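# Unfold a floor crate and latch all four corners

## Task

Erect the crate that lies folded flat on the floor, so that every one of its four walls stands upright and every one of its four corners is latched.

## Robot and tools

Robots: four identical i2rt Big YAM arms, named arm1, arm2, arm3 and arm4. Each has six revolute joints, a two-finger gripper and a wrist camera. Their feet (base_link), in the scene frame in metres: arm1 (-0.344, +0.564, 0.400), arm2 (-0.347, -0.575, 0.384), arm3 (+0.320, +0.573, 0.372), arm4 (+0.356, -0.566, 0.334). Each foot faces along its own +x, so arm1 and arm3 face toward -y and arm2 and arm4 face toward +y. A hand reaches roughly 1.0 m from the joint1 axis. Cameras: arm1_cam_wrist to arm4_cam_wrist (fisheye, 672x504, mounted on top of the hand and looking toward the fingertips), plus cam_high and cam_low, which are fixed in the room.

Frame: there is a single scene frame with its origin on the floor and +z pointing up, in metres. The hand point lies between the finger pads, about 1 cm behind the tips. The fingers point along the hand's +z axis and close along its y axis. Quaternions are written w, x, y, z. Printed hand poses can be off, and more so at long reach.

Joints (absolute values in radians, with the tolerance that counts as done): joint1_rad -2.879..2.879 ±0.045, base yaw, positive is counter-clockwise seen from above. joint2_rad 0..3.141 ±0.14, shoulder; 0 means the upper arm points back, and larger values lift it up and then forward. joint3_rad 0..3.019 ±0.09, elbow; 0 is folded and larger is more open. joint4_rad -1.692..1.57 ±0.055, hand pitch; positive tips the fingers up. joint5_rad -1.57..1.57 ±0.03, sideways hand swing; positive is toward the arm's right. joint6_rad -2.094..2.094 ±0.035, hand roll; positive is clockwise seen from behind. gripper_m 0..0.093 ±0.003 is the fingertip gap in metres, with roughly 50 to 64 N per pad.

move: the keys are arm1, arm2, arm3, arm4 and cameras. An arm you leave out keeps its previous command. Each arm's entry is an object that can hold:
- joints: a dict of absolute targets keyed by joint name (radians, plus gripper_m in metres). min_time_s (0.1 to 8 s) sets a lower bound on how long that arm's joint motions take.
- target: one list of 7 numbers [x, y, z, qw, qx, qy, qz]. This is an absolute hand pose in the scene frame, in metres. The hand moves along a straight line from its current hand_target toward it. With target, joints may only contain gripper_m.
- speed: the top path speed, 0.002 to 0.5 m/s, default 0.25, allowed only together with target. Rotation is capped at twice that value in rad/s.
All hand paths in one action finish together, paced by the slowest one. A path lasts 0.5 to 10 s, and an action lasts at most 15 s. At each step the controller keeps the commanded pose within 100 mm and 20 degrees of the measured hand and favours position over orientation. Expect to end about a centimetre or more off the goal, and possibly overshoot speed when the arm is near full stretch. Paths do not avoid objects or other arms. Joint-space moves can swing the hand along a wide curve. cameras is a list drawn from the six camera names or "all". Use [] for none. If the key is omitted, you get none after an action and all on a call with no action. A call with no action reports every robot in full, including the scene number.

wait: seconds from 0 to 10, plus optional cameras. It commands nothing new.
zoom_image: camera and region [x0, y0, x1, y1] in pixels from the top-left corner, at most 504 by 504. It only works on a camera in the latest image set.
read_manual: section "licences" only. It returns licence text.
finished_scene: scene is the current scene number. It ends the scene and cannot be undone. The crate must stay set up without any help from the robots.

Results: each robot shows joint_positions, hand, hand_target, Joint velocities (rad/s, gripper in m/s; "within noise" means still) and joint torques in N m. Torques 3 and 4 wrap at ±28. Positive torque points toward larger joint values, and readings include gravity, offsets and friction. "pictures" lists the order of the images, which may lag slightly behind the state. "as last shown" marks robots not named in the action; their status reads "not commanded". The "move" line gives each moved robot as done or its worst status. joint_status and hand_status can read done, off_target (resting short and maybe still pushing), time_out, not_followed, or limit_stop_at_motor_heat. After a time_out, each joint holds a nearby target and keeps pushing toward it; on_its_own lists those joints. "held at" shows a target, not a reading. To relax a joint, send it its reported position. "joint command not followed" and "pose unreachable" mean the self/arm-clearance check blocked the move, and the robot may keep retrying. A refused call (a value out of range) cancels the moves, waits and finished_scene later in the same reply. An invalid call, such as one with an unknown key, does not.

Gripper: shut on nothing, it reads 0.000 to 0.003. When gripping a rigid part, it reads up to about 0.005 narrower than the part, or up to about 0.002 wider. Commanding about 0.005 below the touch reading gives full force. To release, command well above the reading.

Avoid: hard contact between arms, including one gripper closing on another arm's fingers, which ends the scene. Arm-clearance checks can react too late and ignore fingers, gripper housings and cameras. Also avoid slamming or hard pushes; the arms keep pushing after contact. Do not drop the crate, let go of it while it moves, or let it fall far. Long pushing, stretched-out holding or unreachable goals heat motors. Watch for MOTOR HOT. At 100 °C the arm goes limp and falls for 30 s or more (OVER-TEMPERATURE FAULT). The scene keeps running while you think, holding your last command. The wrist joints are weak, and all gears have play.

Each tool is called after "Emit:" as name(argument=value, ...), one argument or row to a line, values as JSON.

## Session

Emit:
move(
)

Scene clock: 0.00 s.
Joint torques (N m): no reading
Motor temperatures (°C): arm1=[27 28 28 28 23 23 25] | arm2=[24 25 23 25 28 27 25] | arm3=[26 24 27 24 26 24 27] | arm4=[25 26 26 31 26 25 27]
Heat: arm1: hottest joint2_rad 28 °C; arm2: hottest joint5_rad 28 °C; arm3: hottest joint3_rad 27 °C; arm4: hottest joint4_rad 31 °C.
Joint velocities: within noise
arm1.joint_positions: joint1_rad=-0.585 joint2_rad=+0.620 joint3_rad=+1.408 joint4_rad=-1.557 joint5_rad=+0.191 joint6_rad=-0.040 gripper_m=+0.09396
arm1.joint_status: not commanded
arm1.hand: x=-0.4494 y=+0.3976 z=+0.9080 quat_wxyz=(-0.135, -0.774, -0.490, +0.379) (m; scene frame)
arm1.hand_target: x=-0.4487 y=+0.3992 z=+0.9183 quat_wxyz=(-0.142, -0.770, -0.486, +0.388) (m; scene frame)
arm1.hand_status: not commanded
arm2.joint_positions: joint1_rad=+0.742 joint2_rad=+0.634 joint3_rad=+1.438 joint4_rad=-1.211 joint5_rad=-0.133 joint6_rad=-0.320 gripper_m=+0.09396
arm2.joint_status: not commanded
arm2.hand: x=-0.5071 y=-0.3840 z=+0.9710 quat_wxyz=(-0.284, +0.802, -0.229, -0.472) (m; scene frame)
arm2.hand_target: x=-0.5054 y=-0.3866 z=+0.9838 quat_wxyz=(-0.292, +0.795, -0.226, -0.481) (m; scene frame)
arm2.hand_status: not commanded
arm3.joint_positions: joint1_rad=+0.368 joint2_rad=+0.623 joint3_rad=+1.401 joint4_rad=-1.238 joint5_rad=-0.070 joint6_rad=+0.635 gripper_m=+0.09396
arm3.joint_status: not commanded
arm3.hand: x=+0.3681 y=+0.3300 z=+0.9365 quat_wxyz=(-0.499, -0.717, -0.455, +0.173) (m; scene frame)
arm3.hand_target: x=+0.3677 y=+0.3328 z=+0.9460 quat_wxyz=(-0.508, -0.712, -0.452, +0.176) (m; scene frame)
arm3.hand_status: not commanded
arm4.joint_positions: joint1_rad=+0.790 joint2_rad=+0.548 joint3_rad=+1.366 joint4_rad=-1.267 joint5_rad=+0.241 joint6_rad=-0.097 gripper_m=+0.09396
arm4.joint_status: not commanded
arm4.hand: x=+0.1989 y=-0.4149 z=+0.8936 quat_wxyz=(-0.270, +0.802, -0.260, -0.465) (m; scene frame)
arm4.hand_target: x=+0.2019 y=-0.4169 z=+0.9028 quat_wxyz=(-0.272, +0.796, -0.260, -0.474) (m; scene frame)
arm4.hand_status: not commanded
pictures: arm1_cam_wrist, arm2_cam_wrist, arm3_cam_wrist, arm4_cam_wrist, cam_high, cam_low

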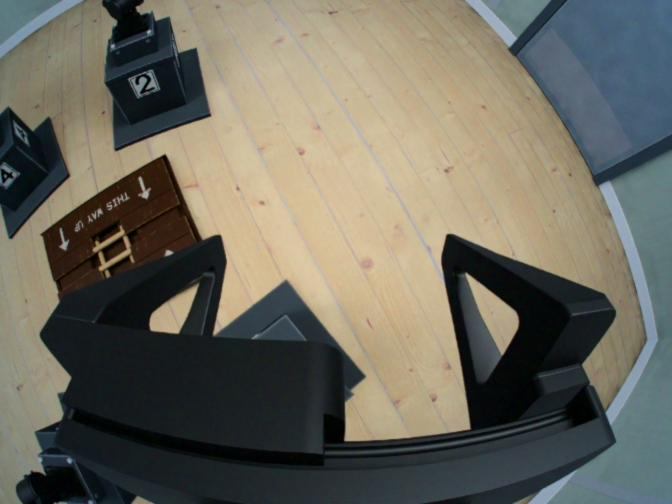

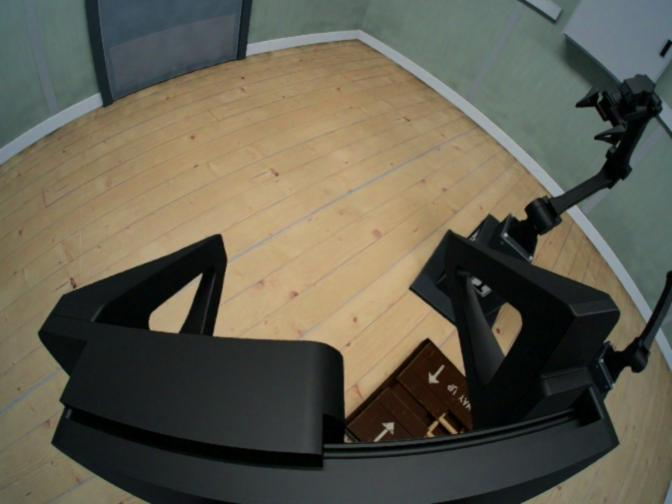

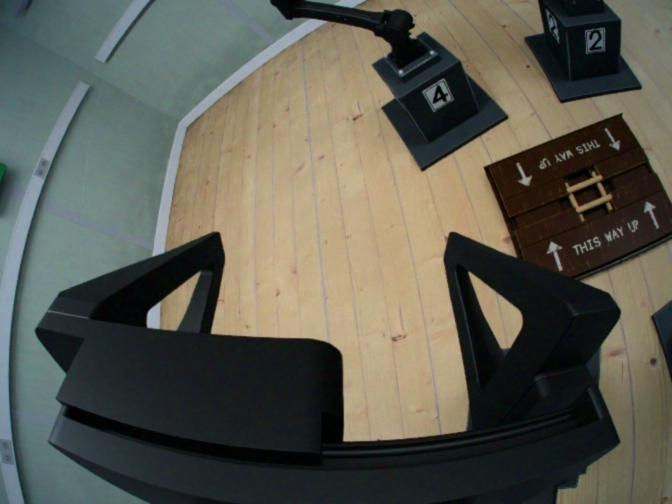

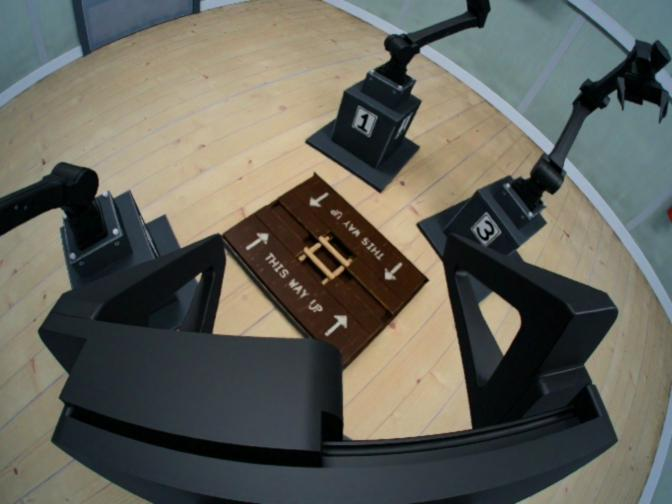

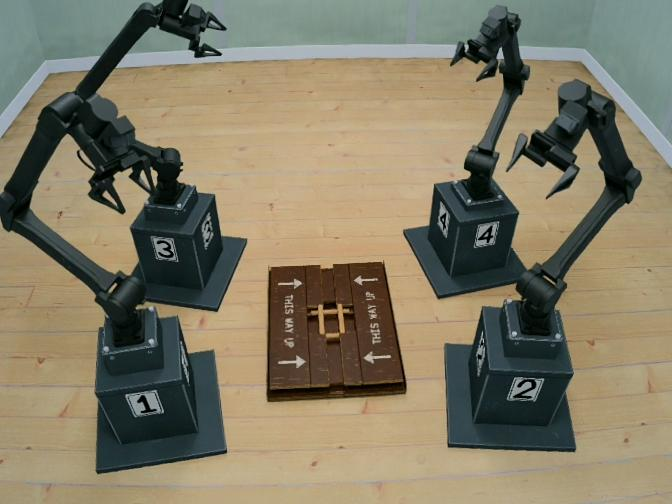

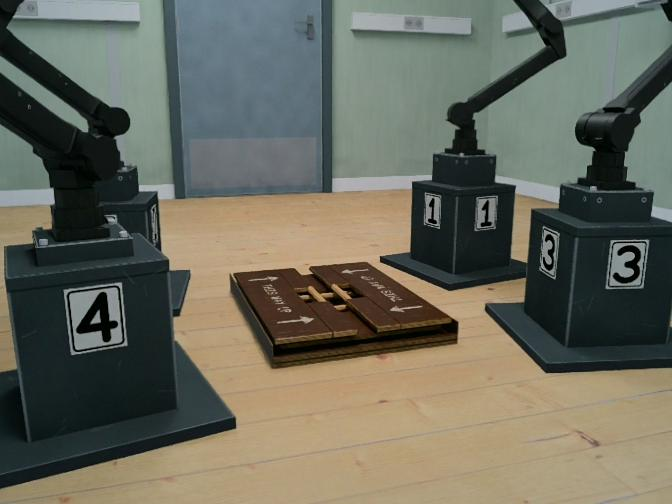

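Emit:
zoom_image(
  camera="cam_high",
  region=[240, 240, 440, 420],
)

Emit:
zoom_image(
  camera="cam_low",
  region=[220, 250, 470, 380],
)

Emit:
zoom_image(
  camera="arm4_cam_wrist",
  region=[210, 160, 440, 370],
)

Emit:
zoom_image(
  camera="arm3_cam_wrist",
  region=[470, 100, 672, 290],
)

Scaled by 2.520 from the camera's 672x504 image, which has a finer 960x720 frame.

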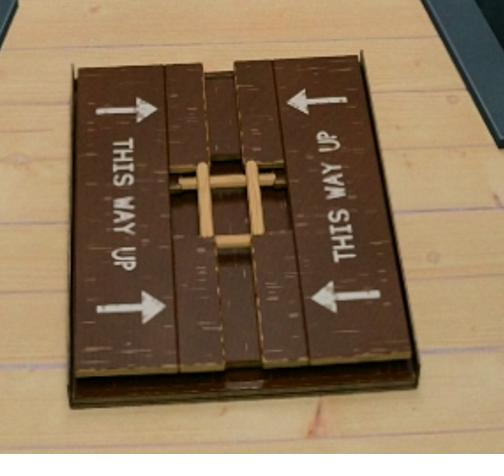

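Scaled by 2.016 from the camera's 672x504 image, which has a finer 960x720 frame.

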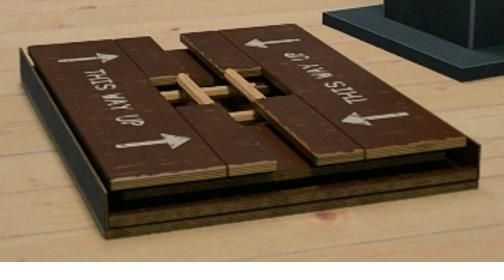

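Scaled by 2.191 from the camera's 672x504 image, which has a finer 960x720 frame.

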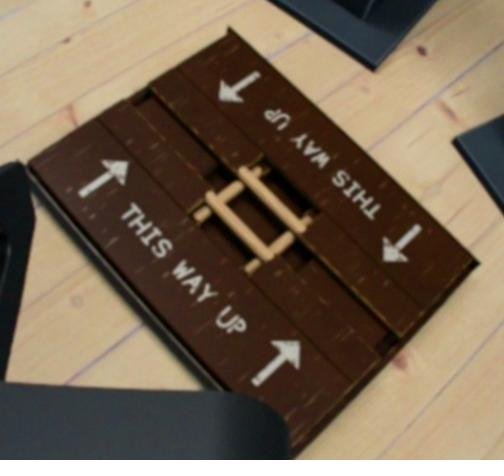

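Scaled by 2.495 from the camera's 672x504 image, which has a finer 960x720 frame.

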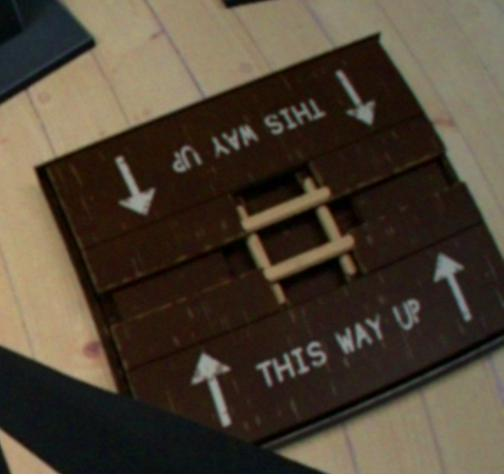

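Emit:
move(
  arm1={"target": [-0.08, 0.12, 0.55, 0, 0.489, 0.872, 0], "speed": 0.25},
  cameras=["arm1_cam_wrist", "cam_high"],
)

Scene clock: 15.93 s.
Joint torques (N m): arm1=[0.5 -17.67 11.79 0.23 0.09 -0.04] | arm2=[-0.03 1.2 7.82 1.84 -0.03 -0.01] | arm3=[-0.44 0.03 8.01 2.43 0.11 -0.01] | arm4=[1.73 3.25 10.07 1.87 -0.04 0.11]
Motor temperatures (°C): arm1=[27 28 29 28 23 23 25] | arm2=[24 25 24 25 28 27 25] | arm3=[26 24 29 24 26 23 27] | arm4=[25 26 28 31 26 25 27]
Heat: arm1: hottest joint3_rad 29 °C; arm2: hottest joint5_rad 28 °C; arm3: hottest joint3_rad 29 °C; arm4: hottest joint4_rad 31 °C.
move: arm1 off_target
Joint velocities: within noise
arm1.joint_positions: joint1_rad=+0.343 joint2_rad=+1.725 joint3_rad=+1.414 joint4_rad=-1.313 joint5_rad=-0.006 joint6_rad=+0.002 gripper_m=+0.09396
arm1.joint_status: not commanded
arm1.hand: x=-0.0925 y=+0.1353 z=+0.5311 quat_wxyz=(+0.022, -0.499, -0.866, -0.012) (m; scene frame)
arm1.hand_target: x=-0.0799 y=+0.1228 z=+0.5476 quat_wxyz=(+0.005, -0.489, -0.872, -0.003) (m; scene frame)
arm1.hand_status: off_target (0.027 m and 3.2 deg from the pose sent, 0.585 m and 72.6 deg at the start)
arm2, arm3, arm4: as last shown
pictures: arm1_cam_wrist, cam_high

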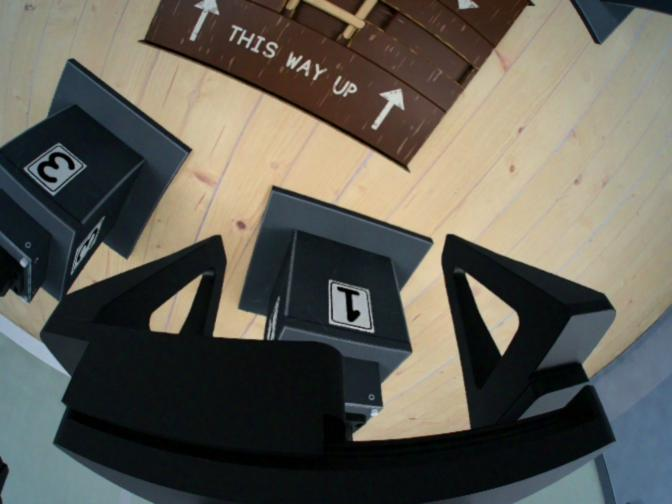

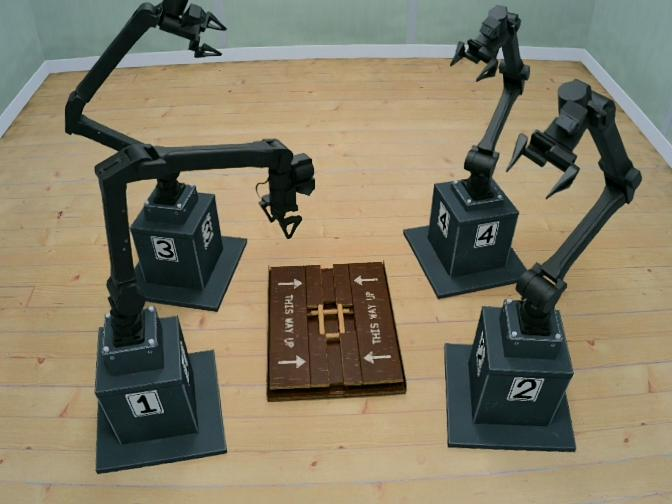

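Emit:
move(
  arm1={"target": [-0.13, 0.2, 0.6, 0.262, 0.467, 0.832, -0.147], "speed": 0.25},
  cameras=["arm1_cam_wrist", "cam_high"],
)

Emit:
zoom_image(
  camera="arm1_cam_wrist",
  region=[150, 0, 560, 260],
)

Scene clock: 33.60 s.
Joint torques (N m): arm1=[-0.85 -9.82 8.49 2.67 0.05 -0.07] | arm2=[-0.15 1.32 7.8 1.83 -0.04 -0.01] | arm3=[-0.62 0.21 7.84 2.39 0.11 0] | arm4=[1.73 3.25 10.07 1.85 -0.04 0.11]
Motor temperatures (°C): arm1=[27 28 32 28 23 23 25] | arm2=[24 25 25 25 28 26 25] | arm3=[26 24 30 24 26 23 27] | arm4=[25 26 29 31 26 25 27]
Heat: arm1: hottest joint3_rad 32 °C; arm2: hottest joint5_rad 28 °C; arm3: hottest joint3_rad 30 °C; arm4: hottest joint4_rad 31 °C.
move: arm1 done
Joint velocities: within noise
arm1.joint_positions: joint1_rad=+0.343 joint2_rad=+1.111 joint3_rad=+0.853 joint4_rad=-0.719 joint5_rad=-0.018 joint6_rad=-0.007 gripper_m=+0.09396
arm1.joint_status: not commanded
arm1.hand: x=-0.1280 y=+0.2016 z=+0.5977 quat_wxyz=(-0.256, -0.470, -0.832, +0.143) (m; scene frame)
arm1.hand_target: x=-0.1310 y=+0.1985 z=+0.5989 quat_wxyz=(-0.261, -0.467, -0.832, +0.149) (m; scene frame)
arm1.hand_status: done (0.003 m and 0.9 deg from the pose sent, 0.102 m and 37.9 deg at the start)
arm2, arm3, arm4: as last shown
pictures: arm1_cam_wrist, cam_high

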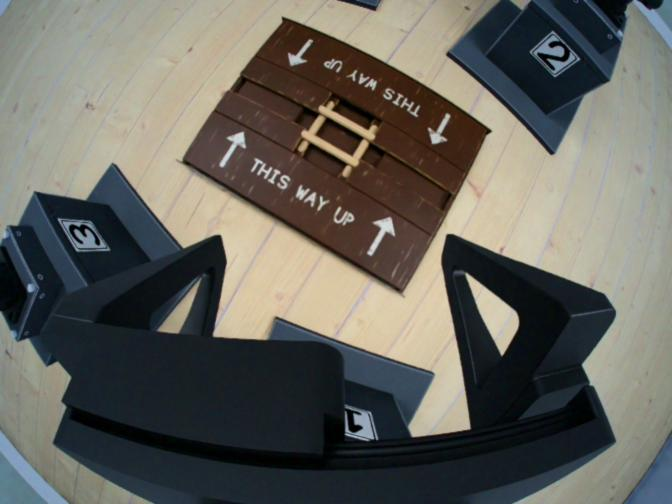

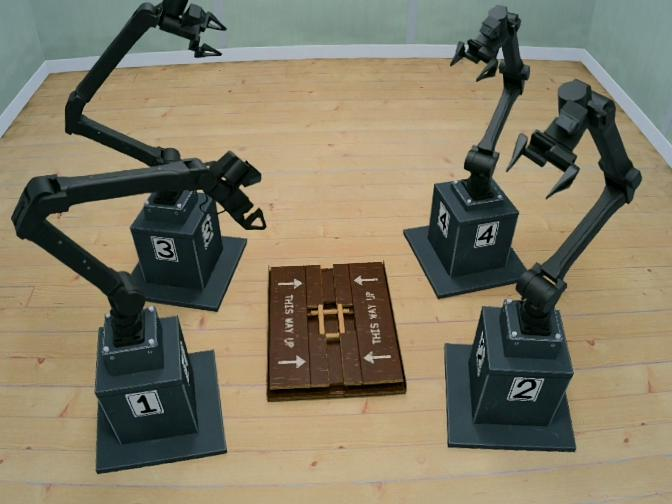

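Scaled by 1.229 from the camera's 672x504 image, which has a finer 960x720 frame.

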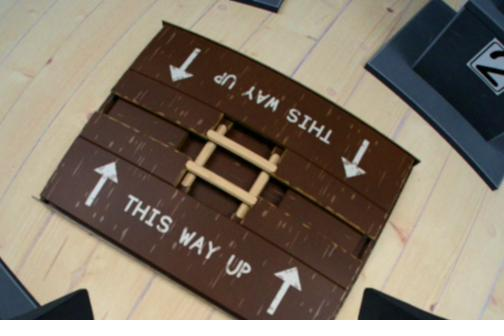

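Emit:
zoom_image(
  camera="arm1_cam_wrist",
  region=[260, 70, 420, 200],
)

Emit:
zoom_image(
  camera="cam_high",
  region=[290, 280, 370, 350],
)

Scaled by 3.150 from the camera's 672x504 image, which has a finer 960x720 frame.

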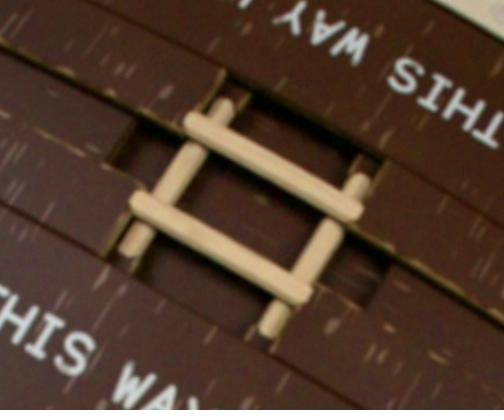

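Scaled by 6.300 from the camera's 672x504 image, which has a finer 960x720 frame.

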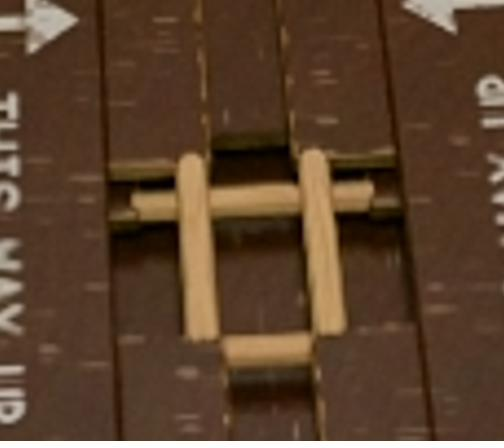

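Emit:
move(
  arm1={"target": [-0.005, 0.035, 0.22, 0, 0, 1, 0], "speed": 0.3, "joints": {"gripper_m": 0.06}},
  cameras=["arm1_cam_wrist", "cam_high", "cam_low"],
)

Scene clock: 77.03 s.
Joint torques (N m): arm1=[1.03 -24.7 8.84 0.02 0.15 -0.05] | arm2=[-0.03 1.32 7.82 1.8 -0.04 -0.01] | arm3=[-0.32 0.21 7.87 2.37 0.09 0] | arm4=[1.73 3.31 10.07 1.85 -0.04 0.11]
Motor temperatures (°C): arm1=[27 29 33 28 23 23 25] | arm2=[24 25 25 25 28 26 25] | arm3=[26 24 32 24 26 23 27] | arm4=[25 26 31 31 26 25 27]
Heat: arm1: hottest joint3_rad 33 °C; arm2: hottest joint5_rad 28 °C; arm3: hottest joint3_rad 32 °C; arm4: hottest joint3_rad 31 °C.
move: arm1 off_target
Joint velocities: within noise
arm1.joint_positions: joint1_rad=+0.379 joint2_rad=+2.399 joint3_rad=+1.603 joint4_rad=-0.798 joint5_rad=-0.006 joint6_rad=-0.983 gripper_m=+0.06006
arm1.joint_status: all done
arm1.hand: x=-0.0196 y=+0.0497 z=+0.2165 quat_wxyz=(+0.007, -0.012, -1.000, -0.008) (m; scene frame)
arm1.hand_target: x=-0.0071 y=+0.0396 z=+0.2198 quat_wxyz=(+0.002, +0.000, -1.000, +0.000) (m; scene frame)
arm1.hand_status: off_target (0.021 m and 1.8 deg from the pose sent, 0.431 m and 67.3 deg at the start)
arm2, arm3, arm4: as last shown
pictures: arm1_cam_wrist, cam_high, cam_low

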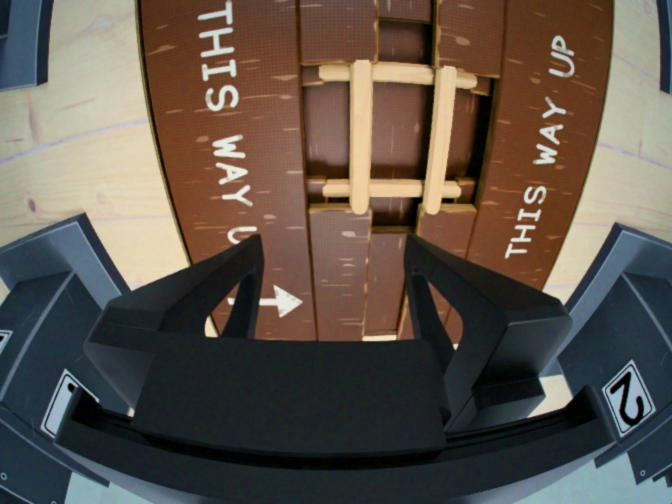

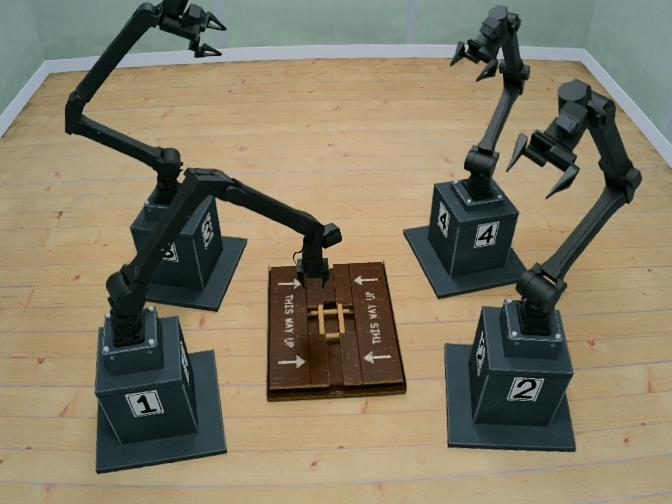

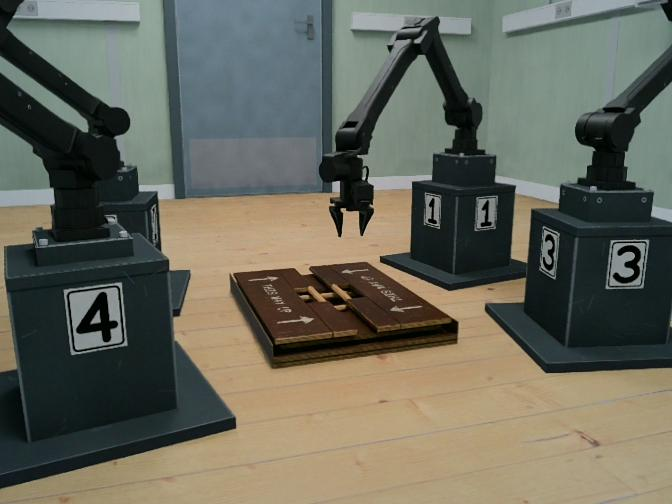

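Emit:
move(
  arm1={"target": [0.008, 0.016, 0.13, 0, 0, 1, 0], "speed": 0.2, "joints": {"gripper_m": 0.05}},
  cameras=["arm1_cam_wrist", "cam_low"],
)

Emit:
zoom_image(
  camera="cam_low",
  region=[220, 170, 480, 380],
)

Scene clock: 88.30 s.
Joint torques (N m): arm1=[0.56 -26.46 8.51 0.49 -0.02 -0.04] | arm2=[-0.09 1.32 7.8 1.83 -0.03 -0.01] | arm3=[-0.5 0.09 7.77 2.44 0.1 0] | arm4=[1.67 3.25 10.06 1.85 -0.04 0.11]
Motor temperatures (°C): arm1=[27 29 33 28 23 23 25] | arm2=[24 25 26 25 28 26 25] | arm3=[26 24 32 24 26 23 27] | arm4=[25 26 31 31 26 25 27]
Heat: arm1: hottest joint3_rad 33 °C; arm2: hottest joint5_rad 28 °C; arm3: hottest joint3_rad 32 °C; arm4: hottest joint3_rad 31 °C.
move: arm1 off_target
Joint velocities: within noise
arm1.joint_positions: joint1_rad=+0.379 joint2_rad=+2.633 joint3_rad=+1.793 joint4_rad=-0.762 joint5_rad=-0.006 joint6_rad=-0.989 gripper_m=+0.05007
arm1.joint_status: all done
arm1.hand: x=-0.0068 y=+0.0281 z=+0.1247 quat_wxyz=(+0.009, -0.009, -1.000, -0.012) (m; scene frame)
arm1.hand_target: x=+0.0081 y=+0.0162 z=+0.1313 quat_wxyz=(-0.001, +0.003, -1.000, +0.001) (m; scene frame)
arm1.hand_status: off_target (0.020 m and 2.0 deg from the pose sent, 0.097 m and 1.8 deg at the start)
arm2, arm3, arm4: as last shown
pictures: arm1_cam_wrist, cam_low

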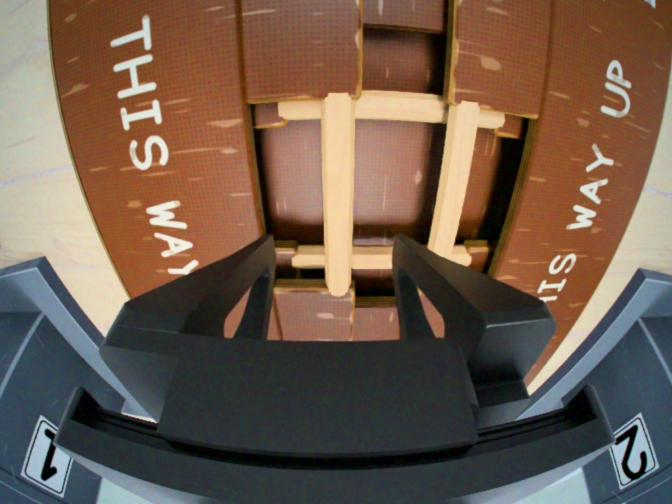

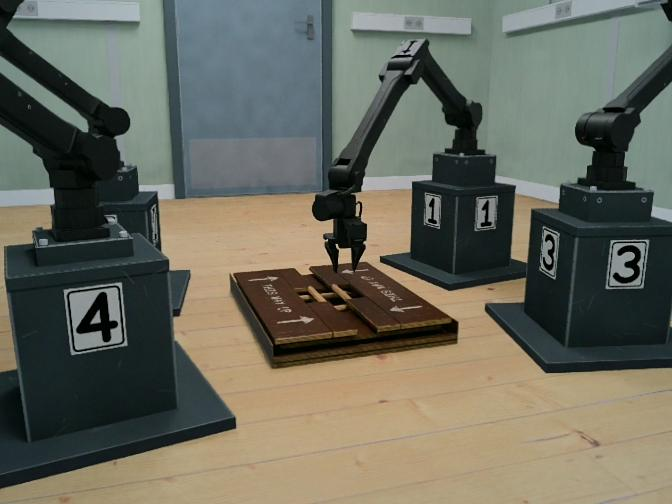

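Scaled by 1.938 from the camera's 672x504 image, which has a finer 960x720 frame.

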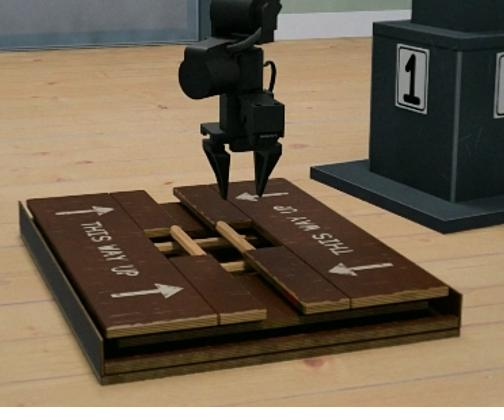

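Emit:
move(
  arm1={"target": [-0.003, 0.0146, 0.075, 0, 0, 1, 0], "speed": 0.1},
  cameras=["arm1_cam_wrist", "cam_low"],
)

Emit:
zoom_image(
  camera="cam_low",
  region=[220, 170, 480, 380],
)

Scene clock: 97.27 s.
Joint torques (N m): arm1=[-1.03 -25.41 7.94 0.83 -0.03 -0.06] | arm2=[-0.09 1.2 7.83 1.83 -0.04 -0.01] | arm3=[-0.44 0.32 7.66 2.37 0.15 0.02] | arm4=[1.73 3.31 10.07 1.85 -0.04 0.11]
Motor temperatures (°C): arm1=[27 29 33 28 23 23 25] | arm2=[24 25 26 25 28 26 25] | arm3=[26 24 32 24 26 23 27] | arm4=[25 26 31 31 26 25 27]
Heat: arm1: hottest joint3_rad 33 °C; arm2: hottest joint5_rad 28 °C; arm3: hottest joint3_rad 32 °C; arm4: hottest joint3_rad 31 °C.
move: arm1 off_target
Joint velocities: within noise
arm1.joint_positions: joint1_rad=+0.379 joint2_rad=+2.740 joint3_rad=+1.845 joint4_rad=-0.718 joint5_rad=-0.006 joint6_rad=-0.992 gripper_m=+0.05007
arm1.joint_status: not commanded
arm1.hand: x=-0.0111 y=+0.0341 z=+0.0714 quat_wxyz=(+0.012, -0.007, -1.000, -0.016) (m; scene frame)
arm1.hand_target: x=-0.0041 y=+0.0165 z=+0.0745 quat_wxyz=(+0.001, -0.003, -1.000, -0.001) (m; scene frame)
arm1.hand_status: off_target (0.021 m and 2.4 deg from the pose sent, 0.052 m and 2.0 deg at the start)
arm2, arm3, arm4: as last shown
pictures: arm1_cam_wrist, cam_low

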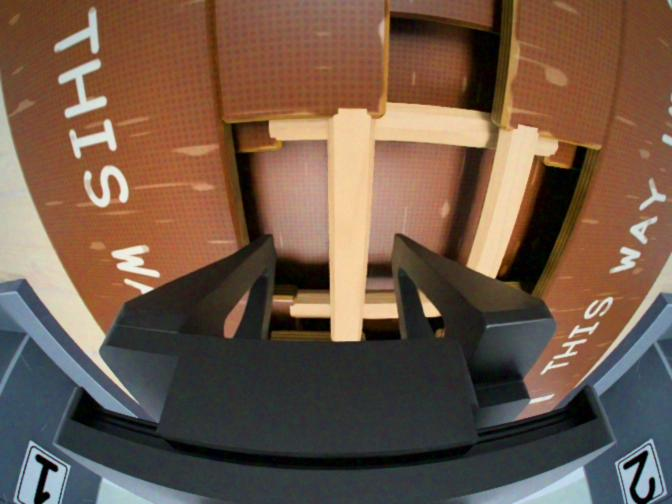

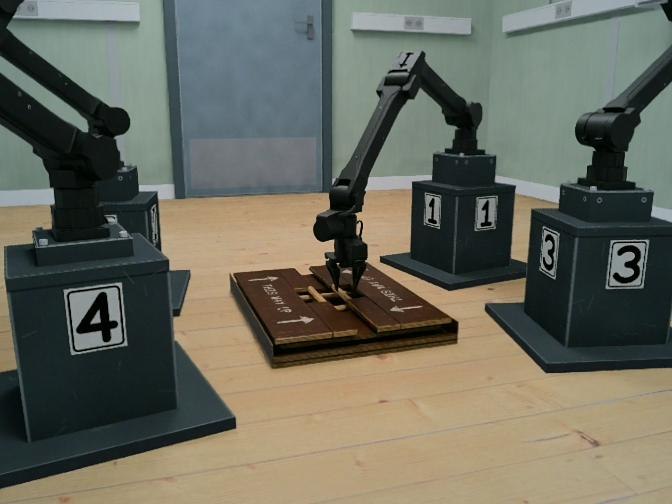

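Scaled by 1.938 from the camera's 672x504 image, which has a finer 960x720 frame.

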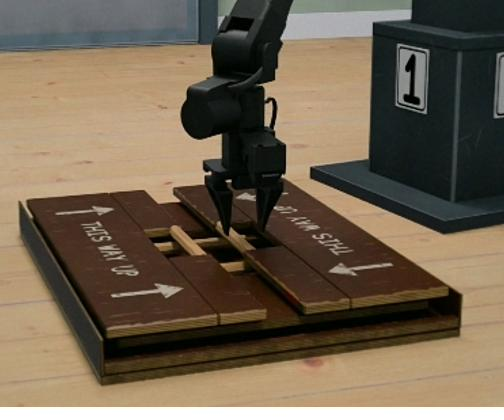

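Emit:
move(
  arm1={"target": [-0.008, 0.002, 0.065, 0, 0, 1, 0], "speed": 0.1},
  cameras=["arm1_cam_wrist"],
)

Scene clock: 99.97 s.
Joint torques (N m): arm1=[-1.03 -25.47 8.39 0.06 0.01 0] | arm2=[-0.03 1.26 7.8 1.81 -0.04 -0.01] | arm3=[-0.73 -0.09 7.83 2.43 0.12 0.07] | arm4=[1.73 3.31 10.07 1.85 -0.04 0.11]
Motor temperatures (°C): arm1=[27 30 33 28 23 23 25] | arm2=[24 25 26 25 28 26 25] | arm3=[26 24 32 24 26 23 27] | arm4=[25 26 31 31 26 25 27]
Heat: arm1: hottest joint3_rad 33 °C; arm2: hottest joint5_rad 28 °C; arm3: hottest joint3_rad 32 °C; arm4: hottest joint3_rad 31 °C.
move: arm1 off_target
Joint velocities: within noise
arm1.joint_positions: joint1_rad=+0.366 joint2_rad=+2.771 joint3_rad=+1.904 joint4_rad=-0.718 joint5_rad=-0.007 joint6_rad=-1.015 gripper_m=+0.05007
arm1.joint_status: not commanded
arm1.hand: x=-0.0091 y=+0.0148 z=+0.0664 quat_wxyz=(+0.004, -0.003, -1.000, -0.005) (m; scene frame)
arm1.hand_target: x=-0.0074 y=+0.0019 z=+0.0655 quat_wxyz=(-0.001, +0.001, -1.000, +0.001) (m; scene frame)
arm1.hand_status: off_target (0.013 m and 0.8 deg from the pose sent, 0.033 m and 2.4 deg at the start)
arm2, arm3, arm4: as last shown
pictures: arm1_cam_wrist

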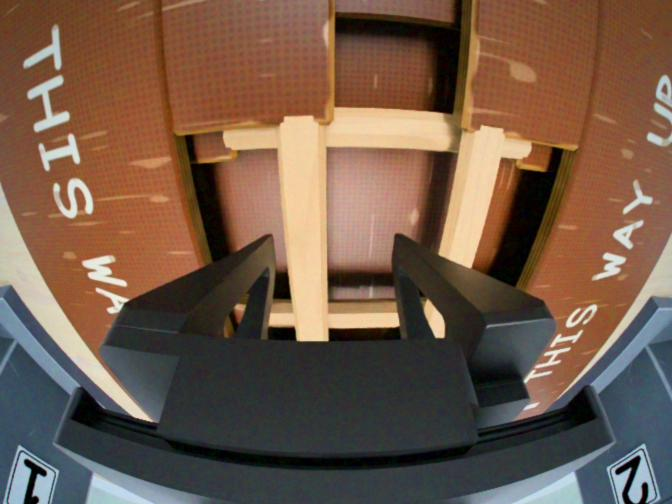

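Emit:
move(
  arm1={"target": [-0.012, 0.018, 0.065, 0, 0, 1, 0], "speed": 0.1},
  cameras=["arm1_cam_wrist"],
)

Scene clock: 102.50 s.
Joint torques (N m): arm1=[-0.91 -28.45 4.82 0.94 0.01 0.04] | arm2=[-0.09 1.26 7.82 1.83 -0.04 -0.01] | arm3=[-0.5 0.15 7.86 2.36 0.12 0.02] | arm4=[1.73 3.31 10.07 1.87 -0.04 0.11]
Motor temperatures (°C): arm1=[27 30 33 28 23 23 25] | arm2=[24 25 26 25 27 26 25] | arm3=[26 24 32 24 26 23 27] | arm4=[25 26 31 31 26 25 27]
Heat: arm1: hottest joint3_rad 33 °C; arm2: hottest joint5_rad 27 °C; arm3: hottest joint3_rad 32 °C; arm4: hottest joint3_rad 31 °C.
move: arm1 done
Joint velocities: within noise
arm1.joint_positions: joint1_rad=+0.366 joint2_rad=+2.771 joint3_rad=+1.875 joint4_rad=-0.693 joint5_rad=-0.007 joint6_rad=-1.017 gripper_m=+0.05006
arm1.joint_status: not commanded
arm1.hand: x=-0.0143 y=+0.0230 z=+0.0594 quat_wxyz=(+0.005, -0.002, -1.000, -0.007) (m; scene frame)
arm1.hand_target: x=-0.0121 y=+0.0182 z=+0.0648 quat_wxyz=(+0.000, +0.001, -1.000, +0.000) (m; scene frame)
arm1.hand_status: done (0.008 m and 1.0 deg from the pose sent, 0.005 m and 0.8 deg at the start)
arm2, arm3, arm4: as last shown
pictures: arm1_cam_wrist

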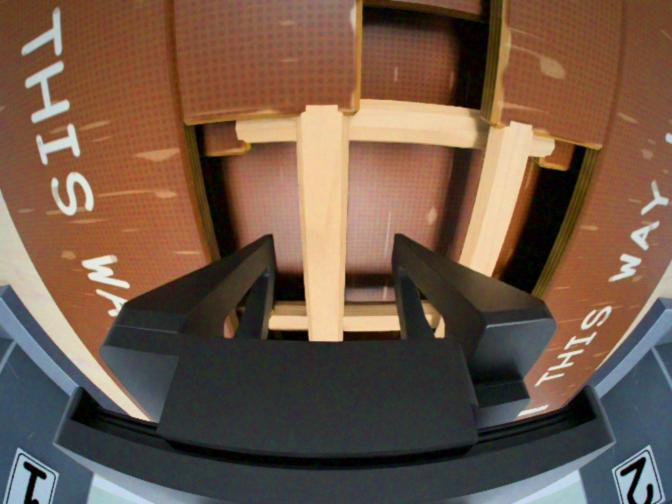

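Emit:
move(
  arm1={"target": [-0.012, 0.018, 0.049, 0, 0, 1, 0], "speed": 0.08},
  cameras=["arm1_cam_wrist"],
)

Emit:
move(
  arm1={"joints": {"gripper_m": 0.012}},
  cameras=["arm1_cam_wrist", "cam_low"],
)

Scene clock: 116.83 s.
Joint torques (N m): arm1=[0.09 -24.76 6.61 0.99 0.02 -0.01] | arm2=[-0.09 1.32 7.82 1.83 -0.03 -0.01] | arm3=[-0.09 0.44 7.83 2.41 0.13 0] | arm4=[1.73 3.25 10.07 1.87 -0.04 0.11]
Motor temperatures (°C): arm1=[27 32 33 28 23 23 25] | arm2=[24 25 26 25 27 26 25] | arm3=[26 24 32 24 26 23 27] | arm4=[25 26 31 31 26 25 27]
Heat: arm1: hottest joint3_rad 33 °C; arm2: hottest joint5_rad 27 °C; arm3: hottest joint3_rad 32 °C; arm4: hottest joint3_rad 31 °C.
move: arm1 done
Joint velocities: within noise
arm1.joint_positions: joint1_rad=+0.366 joint2_rad=+2.775 joint3_rad=+1.875 joint4_rad=-0.684 joint5_rad=-0.007 joint6_rad=-1.017 gripper_m=+0.05006
arm1.joint_status: not commanded
arm1.hand: x=-0.0142 y=+0.0229 z=+0.0565 quat_wxyz=(+0.004, -0.002, -1.000, -0.005) (m; scene frame)
arm1.hand_target: x=-0.0120 y=+0.0181 z=+0.0497 quat_wxyz=(+0.000, +0.000, -1.000, +0.000) (m; scene frame)
arm1.hand_status: done (0.009 m and 0.7 deg from the pose sent, 0.012 m and 1.0 deg at the start)
arm2.joint_positions: joint1_rad=+0.742 joint2_rad=+0.634 joint3_rad=+1.438 joint4_rad=-1.211 joint5_rad=-0.133 joint6_rad=-0.320 gripper_m=+0.09396
arm2.joint_status: not commanded
arm2.hand: x=-0.5071 y=-0.3840 z=+0.9710 quat_wxyz=(-0.284, +0.802, -0.229, -0.472) (m; scene frame)
arm2.hand_target: x=-0.5054 y=-0.3866 z=+0.9838 quat_wxyz=(-0.292, +0.795, -0.226, -0.481) (m; scene frame)
arm2.hand_status: not commanded
arm3.joint_positions: joint1_rad=+0.368 joint2_rad=+0.623 joint3_rad=+1.401 joint4_rad=-1.238 joint5_rad=-0.070 joint6_rad=+0.635 gripper_m=+0.09396
arm3.joint_status: not commanded
arm3.hand: x=+0.3681 y=+0.3300 z=+0.9365 quat_wxyz=(-0.499, -0.717, -0.455, +0.173) (m; scene frame)
arm3.hand_target: x=+0.3677 y=+0.3328 z=+0.9460 quat_wxyz=(-0.508, -0.712, -0.452, +0.176) (m; scene frame)
arm3.hand_status: not commanded
arm4.joint_positions: joint1_rad=+0.790 joint2_rad=+0.548 joint3_rad=+1.366 joint4_rad=-1.267 joint5_rad=+0.241 joint6_rad=-0.097 gripper_m=+0.09396
arm4.joint_status: not commanded
arm4.hand: x=+0.1989 y=-0.4149 z=+0.8936 quat_wxyz=(-0.270, +0.802, -0.260, -0.465) (m; scene frame)
arm4.hand_target: x=+0.2019 y=-0.4169 z=+0.9028 quat_wxyz=(-0.272, +0.796, -0.260, -0.474) (m; scene frame)
arm4.hand_status: not commanded
pictures: arm1_cam_wrist

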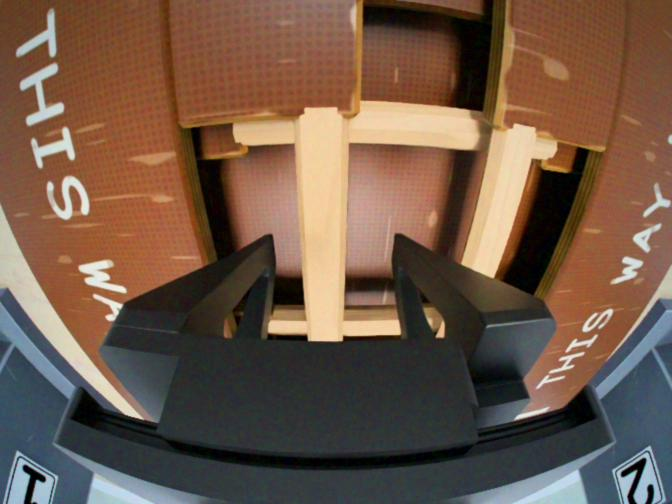

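Scene clock: 117.47 s.
Joint torques (N m): arm1=[-0.44 -25.11 6.65 1.18 0.2 0.03] | arm2=[-0.09 1.26 7.82 1.81 -0.04 -0.01] | arm3=[-0.91 -0.26 7.88 2.4 0.15 0] | arm4=[1.73 3.25 10.07 1.87 -0.04 0.11]
Motor temperatures (°C): arm1=[27 32 33 28 23 23 25] | arm2=[24 25 26 25 27 26 25] | arm3=[26 24 32 24 26 23 27] | arm4=[25 26 31 31 26 25 27]
Heat: arm1: hottest joint3_rad 33 °C; arm2: hottest joint5_rad 27 °C; arm3: hottest joint3_rad 32 °C; arm4: hottest joint3_rad 31 °C.
move: arm1 off_target
Joint velocities: within noise
arm1.joint_positions: joint1_rad=+0.367 joint2_rad=+2.777 joint3_rad=+1.875 joint4_rad=-0.690 joint5_rad=-0.018 joint6_rad=-1.015 gripper_m=+0.01699
arm1.joint_status: gripper_m off_target (ended at +0.01701, target +0.01200)
arm1.hand: x=-0.0130 y=+0.0263 z=+0.0556 quat_wxyz=(+0.001, -0.002, -1.000, -0.011) (m; scene frame)
arm1.hand_target: x=-0.0104 y=+0.0190 z=+0.0498 quat_wxyz=(-0.003, +0.000, -1.000, -0.002) (m; scene frame)
arm1.hand_status: not commanded
arm2, arm3, arm4: as last shown
pictures: arm1_cam_wrist, cam_low

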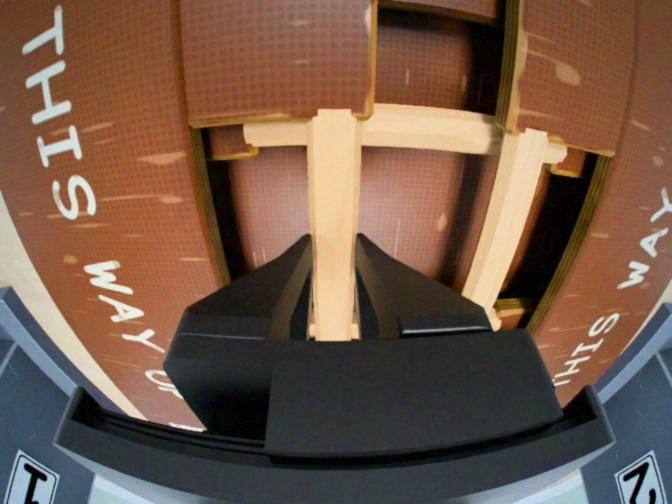

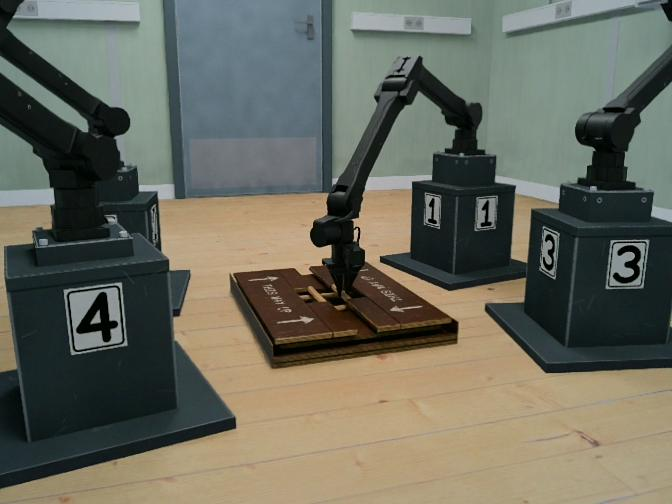

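Emit:
move(
  arm1={"target": [-0.011, 0.032, 0.118, 0, 0, 0.985, -0.174], "speed": 0.08, "joints": {"gripper_m": 0.014}},
  cameras=["arm1_cam_wrist", "cam_low", "cam_high"],
)

Scene clock: 121.90 s.
Joint torques (N m): arm1=[0.09 -27.05 3.59 1.95 0.86 0.18] | arm2=[-0.09 1.26 7.8 1.83 -0.03 -0.01] | arm3=[-0.62 0.21 7.9 2.43 0.13 -0.02] | arm4=[1.73 3.31 10.07 1.85 -0.03 0.11]
Motor temperatures (°C): arm1=[27 32 32 28 23 23 25] | arm2=[24 25 26 25 27 26 25] | arm3=[26 24 32 24 26 23 27] | arm4=[25 26 31 31 26 25 27]
Heat: arm1: hottest joint2_rad 32 °C; arm2: hottest joint5_rad 27 °C; arm3: hottest joint3_rad 32 °C; arm4: hottest joint3_rad 31 °C.
move: arm1 done
Joint velocities: within noise
arm1.joint_positions: joint1_rad=+0.425 joint2_rad=+2.564 joint3_rad=+1.489 joint4_rad=-0.230 joint5_rad=+0.174 joint6_rad=-0.989 gripper_m=+0.01692
arm1.joint_status: all done
arm1.hand: x=-0.0140 y=+0.0348 z=+0.1090 quat_wxyz=(+0.000, +0.003, -0.987, +0.161) (m; scene frame)
arm1.hand_target: x=-0.0109 y=+0.0311 z=+0.1176 quat_wxyz=(-0.001, +0.000, -0.985, +0.174) (m; scene frame)
arm1.hand_status: done (0.010 m and 1.6 deg from the pose sent, 0.063 m and 21.3 deg at the start)
arm2, arm3, arm4: as last shown
pictures: arm1_cam_wrist, cam_high, cam_low

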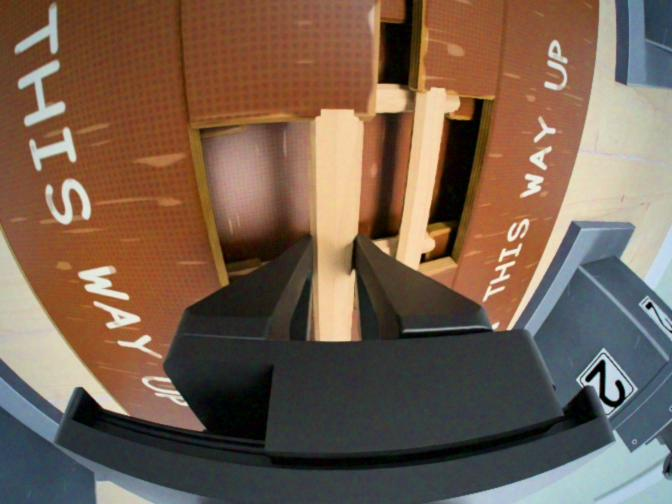

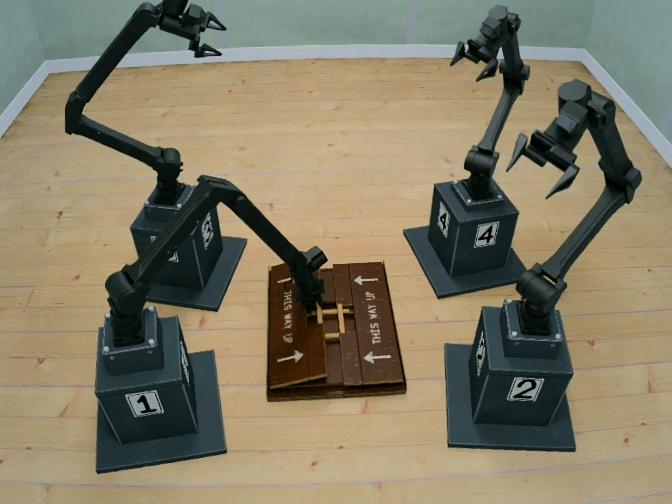

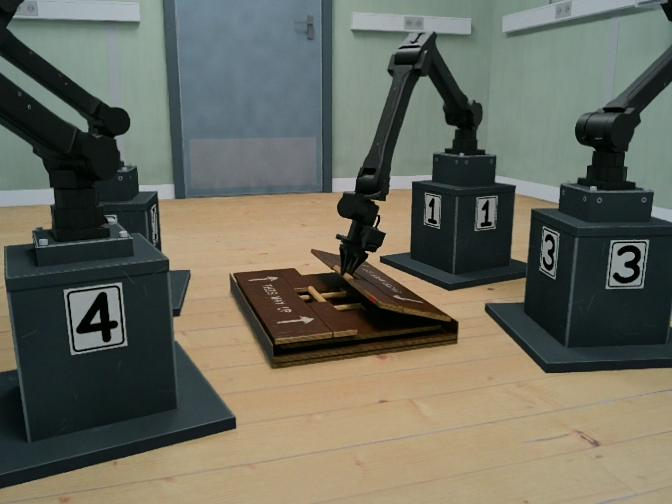

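Emit:
move(
  arm1={"target": [-0.009, 0.066, 0.178, 0, 0, 0.9397, -0.342], "speed": 0.1},
  cameras=["cam_low"],
)

Emit:
move(
  arm1={"target": [-0.009, 0.113, 0.218, 0, 0, 0.866, -0.5], "speed": 0.1},
  cameras=["arm1_cam_wrist", "cam_low", "cam_high"],
)

Scene clock: 125.93 s.
Joint torques (N m): arm1=[0.62 -23.12 2.61 2.48 0.85 0.1] | arm2=[-0.15 1.26 7.8 1.83 -0.04 -0.01] | arm3=[-0.38 -0.38 7.76 2.28 0.12 0] | arm4=[1.73 3.31 10.07 1.85 -0.04 0.11]
Motor temperatures (°C): arm1=[27 32 32 28 23 23 25] | arm2=[24 25 26 25 27 26 25] | arm3=[26 24 32 24 26 23 27] | arm4=[25 26 31 31 26 25 27]
Heat: arm1: hottest joint2_rad 32 °C; arm2: hottest joint5_rad 27 °C; arm3: hottest joint3_rad 32 °C; arm4: hottest joint3_rad 31 °C.
move: arm1 off_target
Joint velocities: within noise
arm1.joint_positions: joint1_rad=+0.519 joint2_rad=+2.421 joint3_rad=+1.175 joint4_rad=+0.213 joint5_rad=+0.415 joint6_rad=-0.982 gripper_m=+0.01688
arm1.joint_status: not commanded
arm1.hand: x=-0.0158 y=+0.0655 z=+0.1679 quat_wxyz=(+0.004, +0.000, -0.944, +0.330) (m; scene frame)
arm1.hand_target: x=-0.0102 y=+0.0653 z=+0.1773 quat_wxyz=(+0.001, +0.001, -0.940, +0.342) (m; scene frame)
arm1.hand_status: off_target (0.012 m and 1.6 deg from the pose sent, 0.076 m and 21.5 deg at the start)
arm2, arm3, arm4: as last shown
pictures: cam_low

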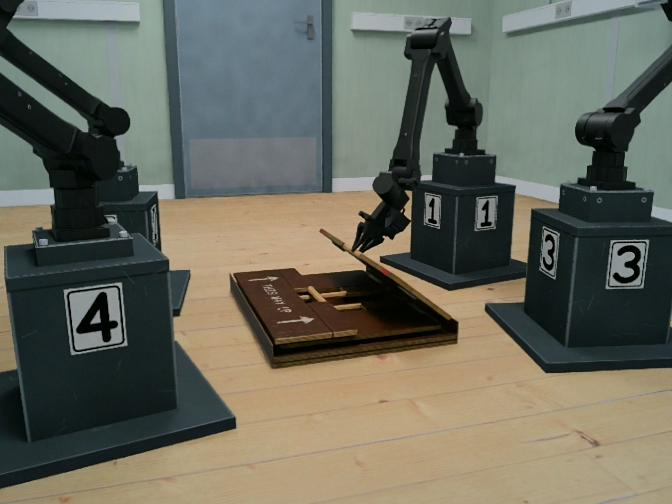

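Scene clock: 128.40 s.
Joint torques (N m): arm1=[0.67 -19.14 2.21 3.23 0.9 -0.01] | arm2=[-0.03 1.32 7.79 1.83 -0.04 -0.01] | arm3=[-0.67 0.03 7.84 2.35 0.11 -0.01] | arm4=[1.73 3.31 10.07 1.85 -0.04 0.11]
Motor temperatures (°C): arm1=[27 32 32 28 23 23 25] | arm2=[24 25 26 25 27 26 25] | arm3=[26 24 32 24 26 23 27] | arm4=[25 26 31 31 26 25 26]
Heat: arm1: hottest joint2_rad 32 °C; arm2: hottest joint5_rad 27 °C; arm3: hottest joint3_rad 32 °C; arm4: hottest joint3_rad 31 °C.
move: arm1 done
Joint velocities: within noise
arm1.joint_positions: joint1_rad=+0.645 joint2_rad=+2.409 joint3_rad=+0.957 joint4_rad=+0.699 joint5_rad=+0.685 joint6_rad=-1.043 gripper_m=+0.01683
arm1.joint_status: not commanded
arm1.hand: x=-0.0166 y=+0.1126 z=+0.2120 quat_wxyz=(+0.007, -0.001, -0.873, +0.488) (m; scene frame)
arm1.hand_target: x=-0.0094 y=+0.1120 z=+0.2178 quat_wxyz=(+0.003, +0.004, -0.866, +0.500) (m; scene frame)
arm1.hand_status: done (0.010 m and 1.8 deg from the pose sent, 0.069 m and 21.5 deg at the start)
arm2, arm3, arm4: as last shown
pictures: arm1_cam_wrist, cam_high, cam_low

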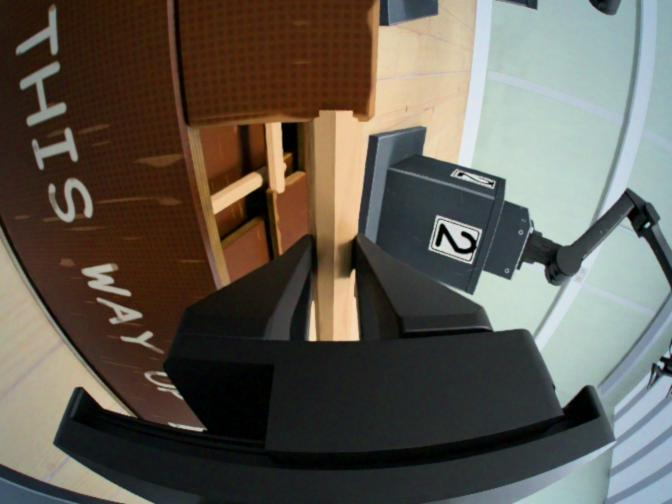

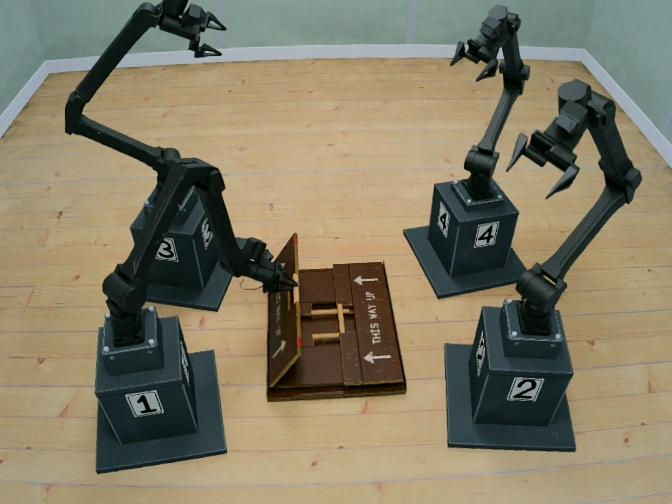

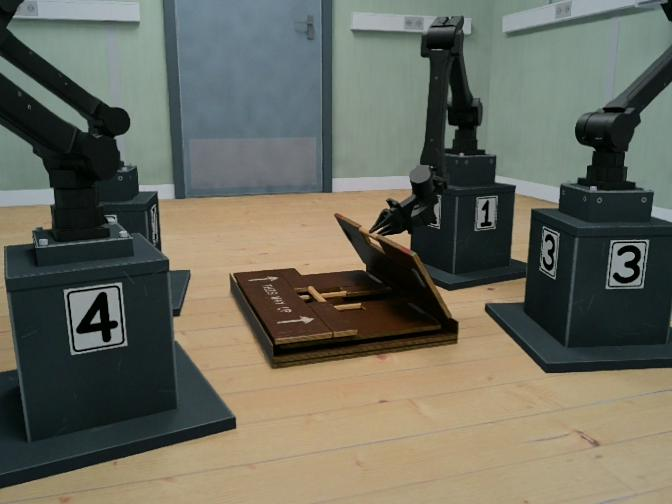

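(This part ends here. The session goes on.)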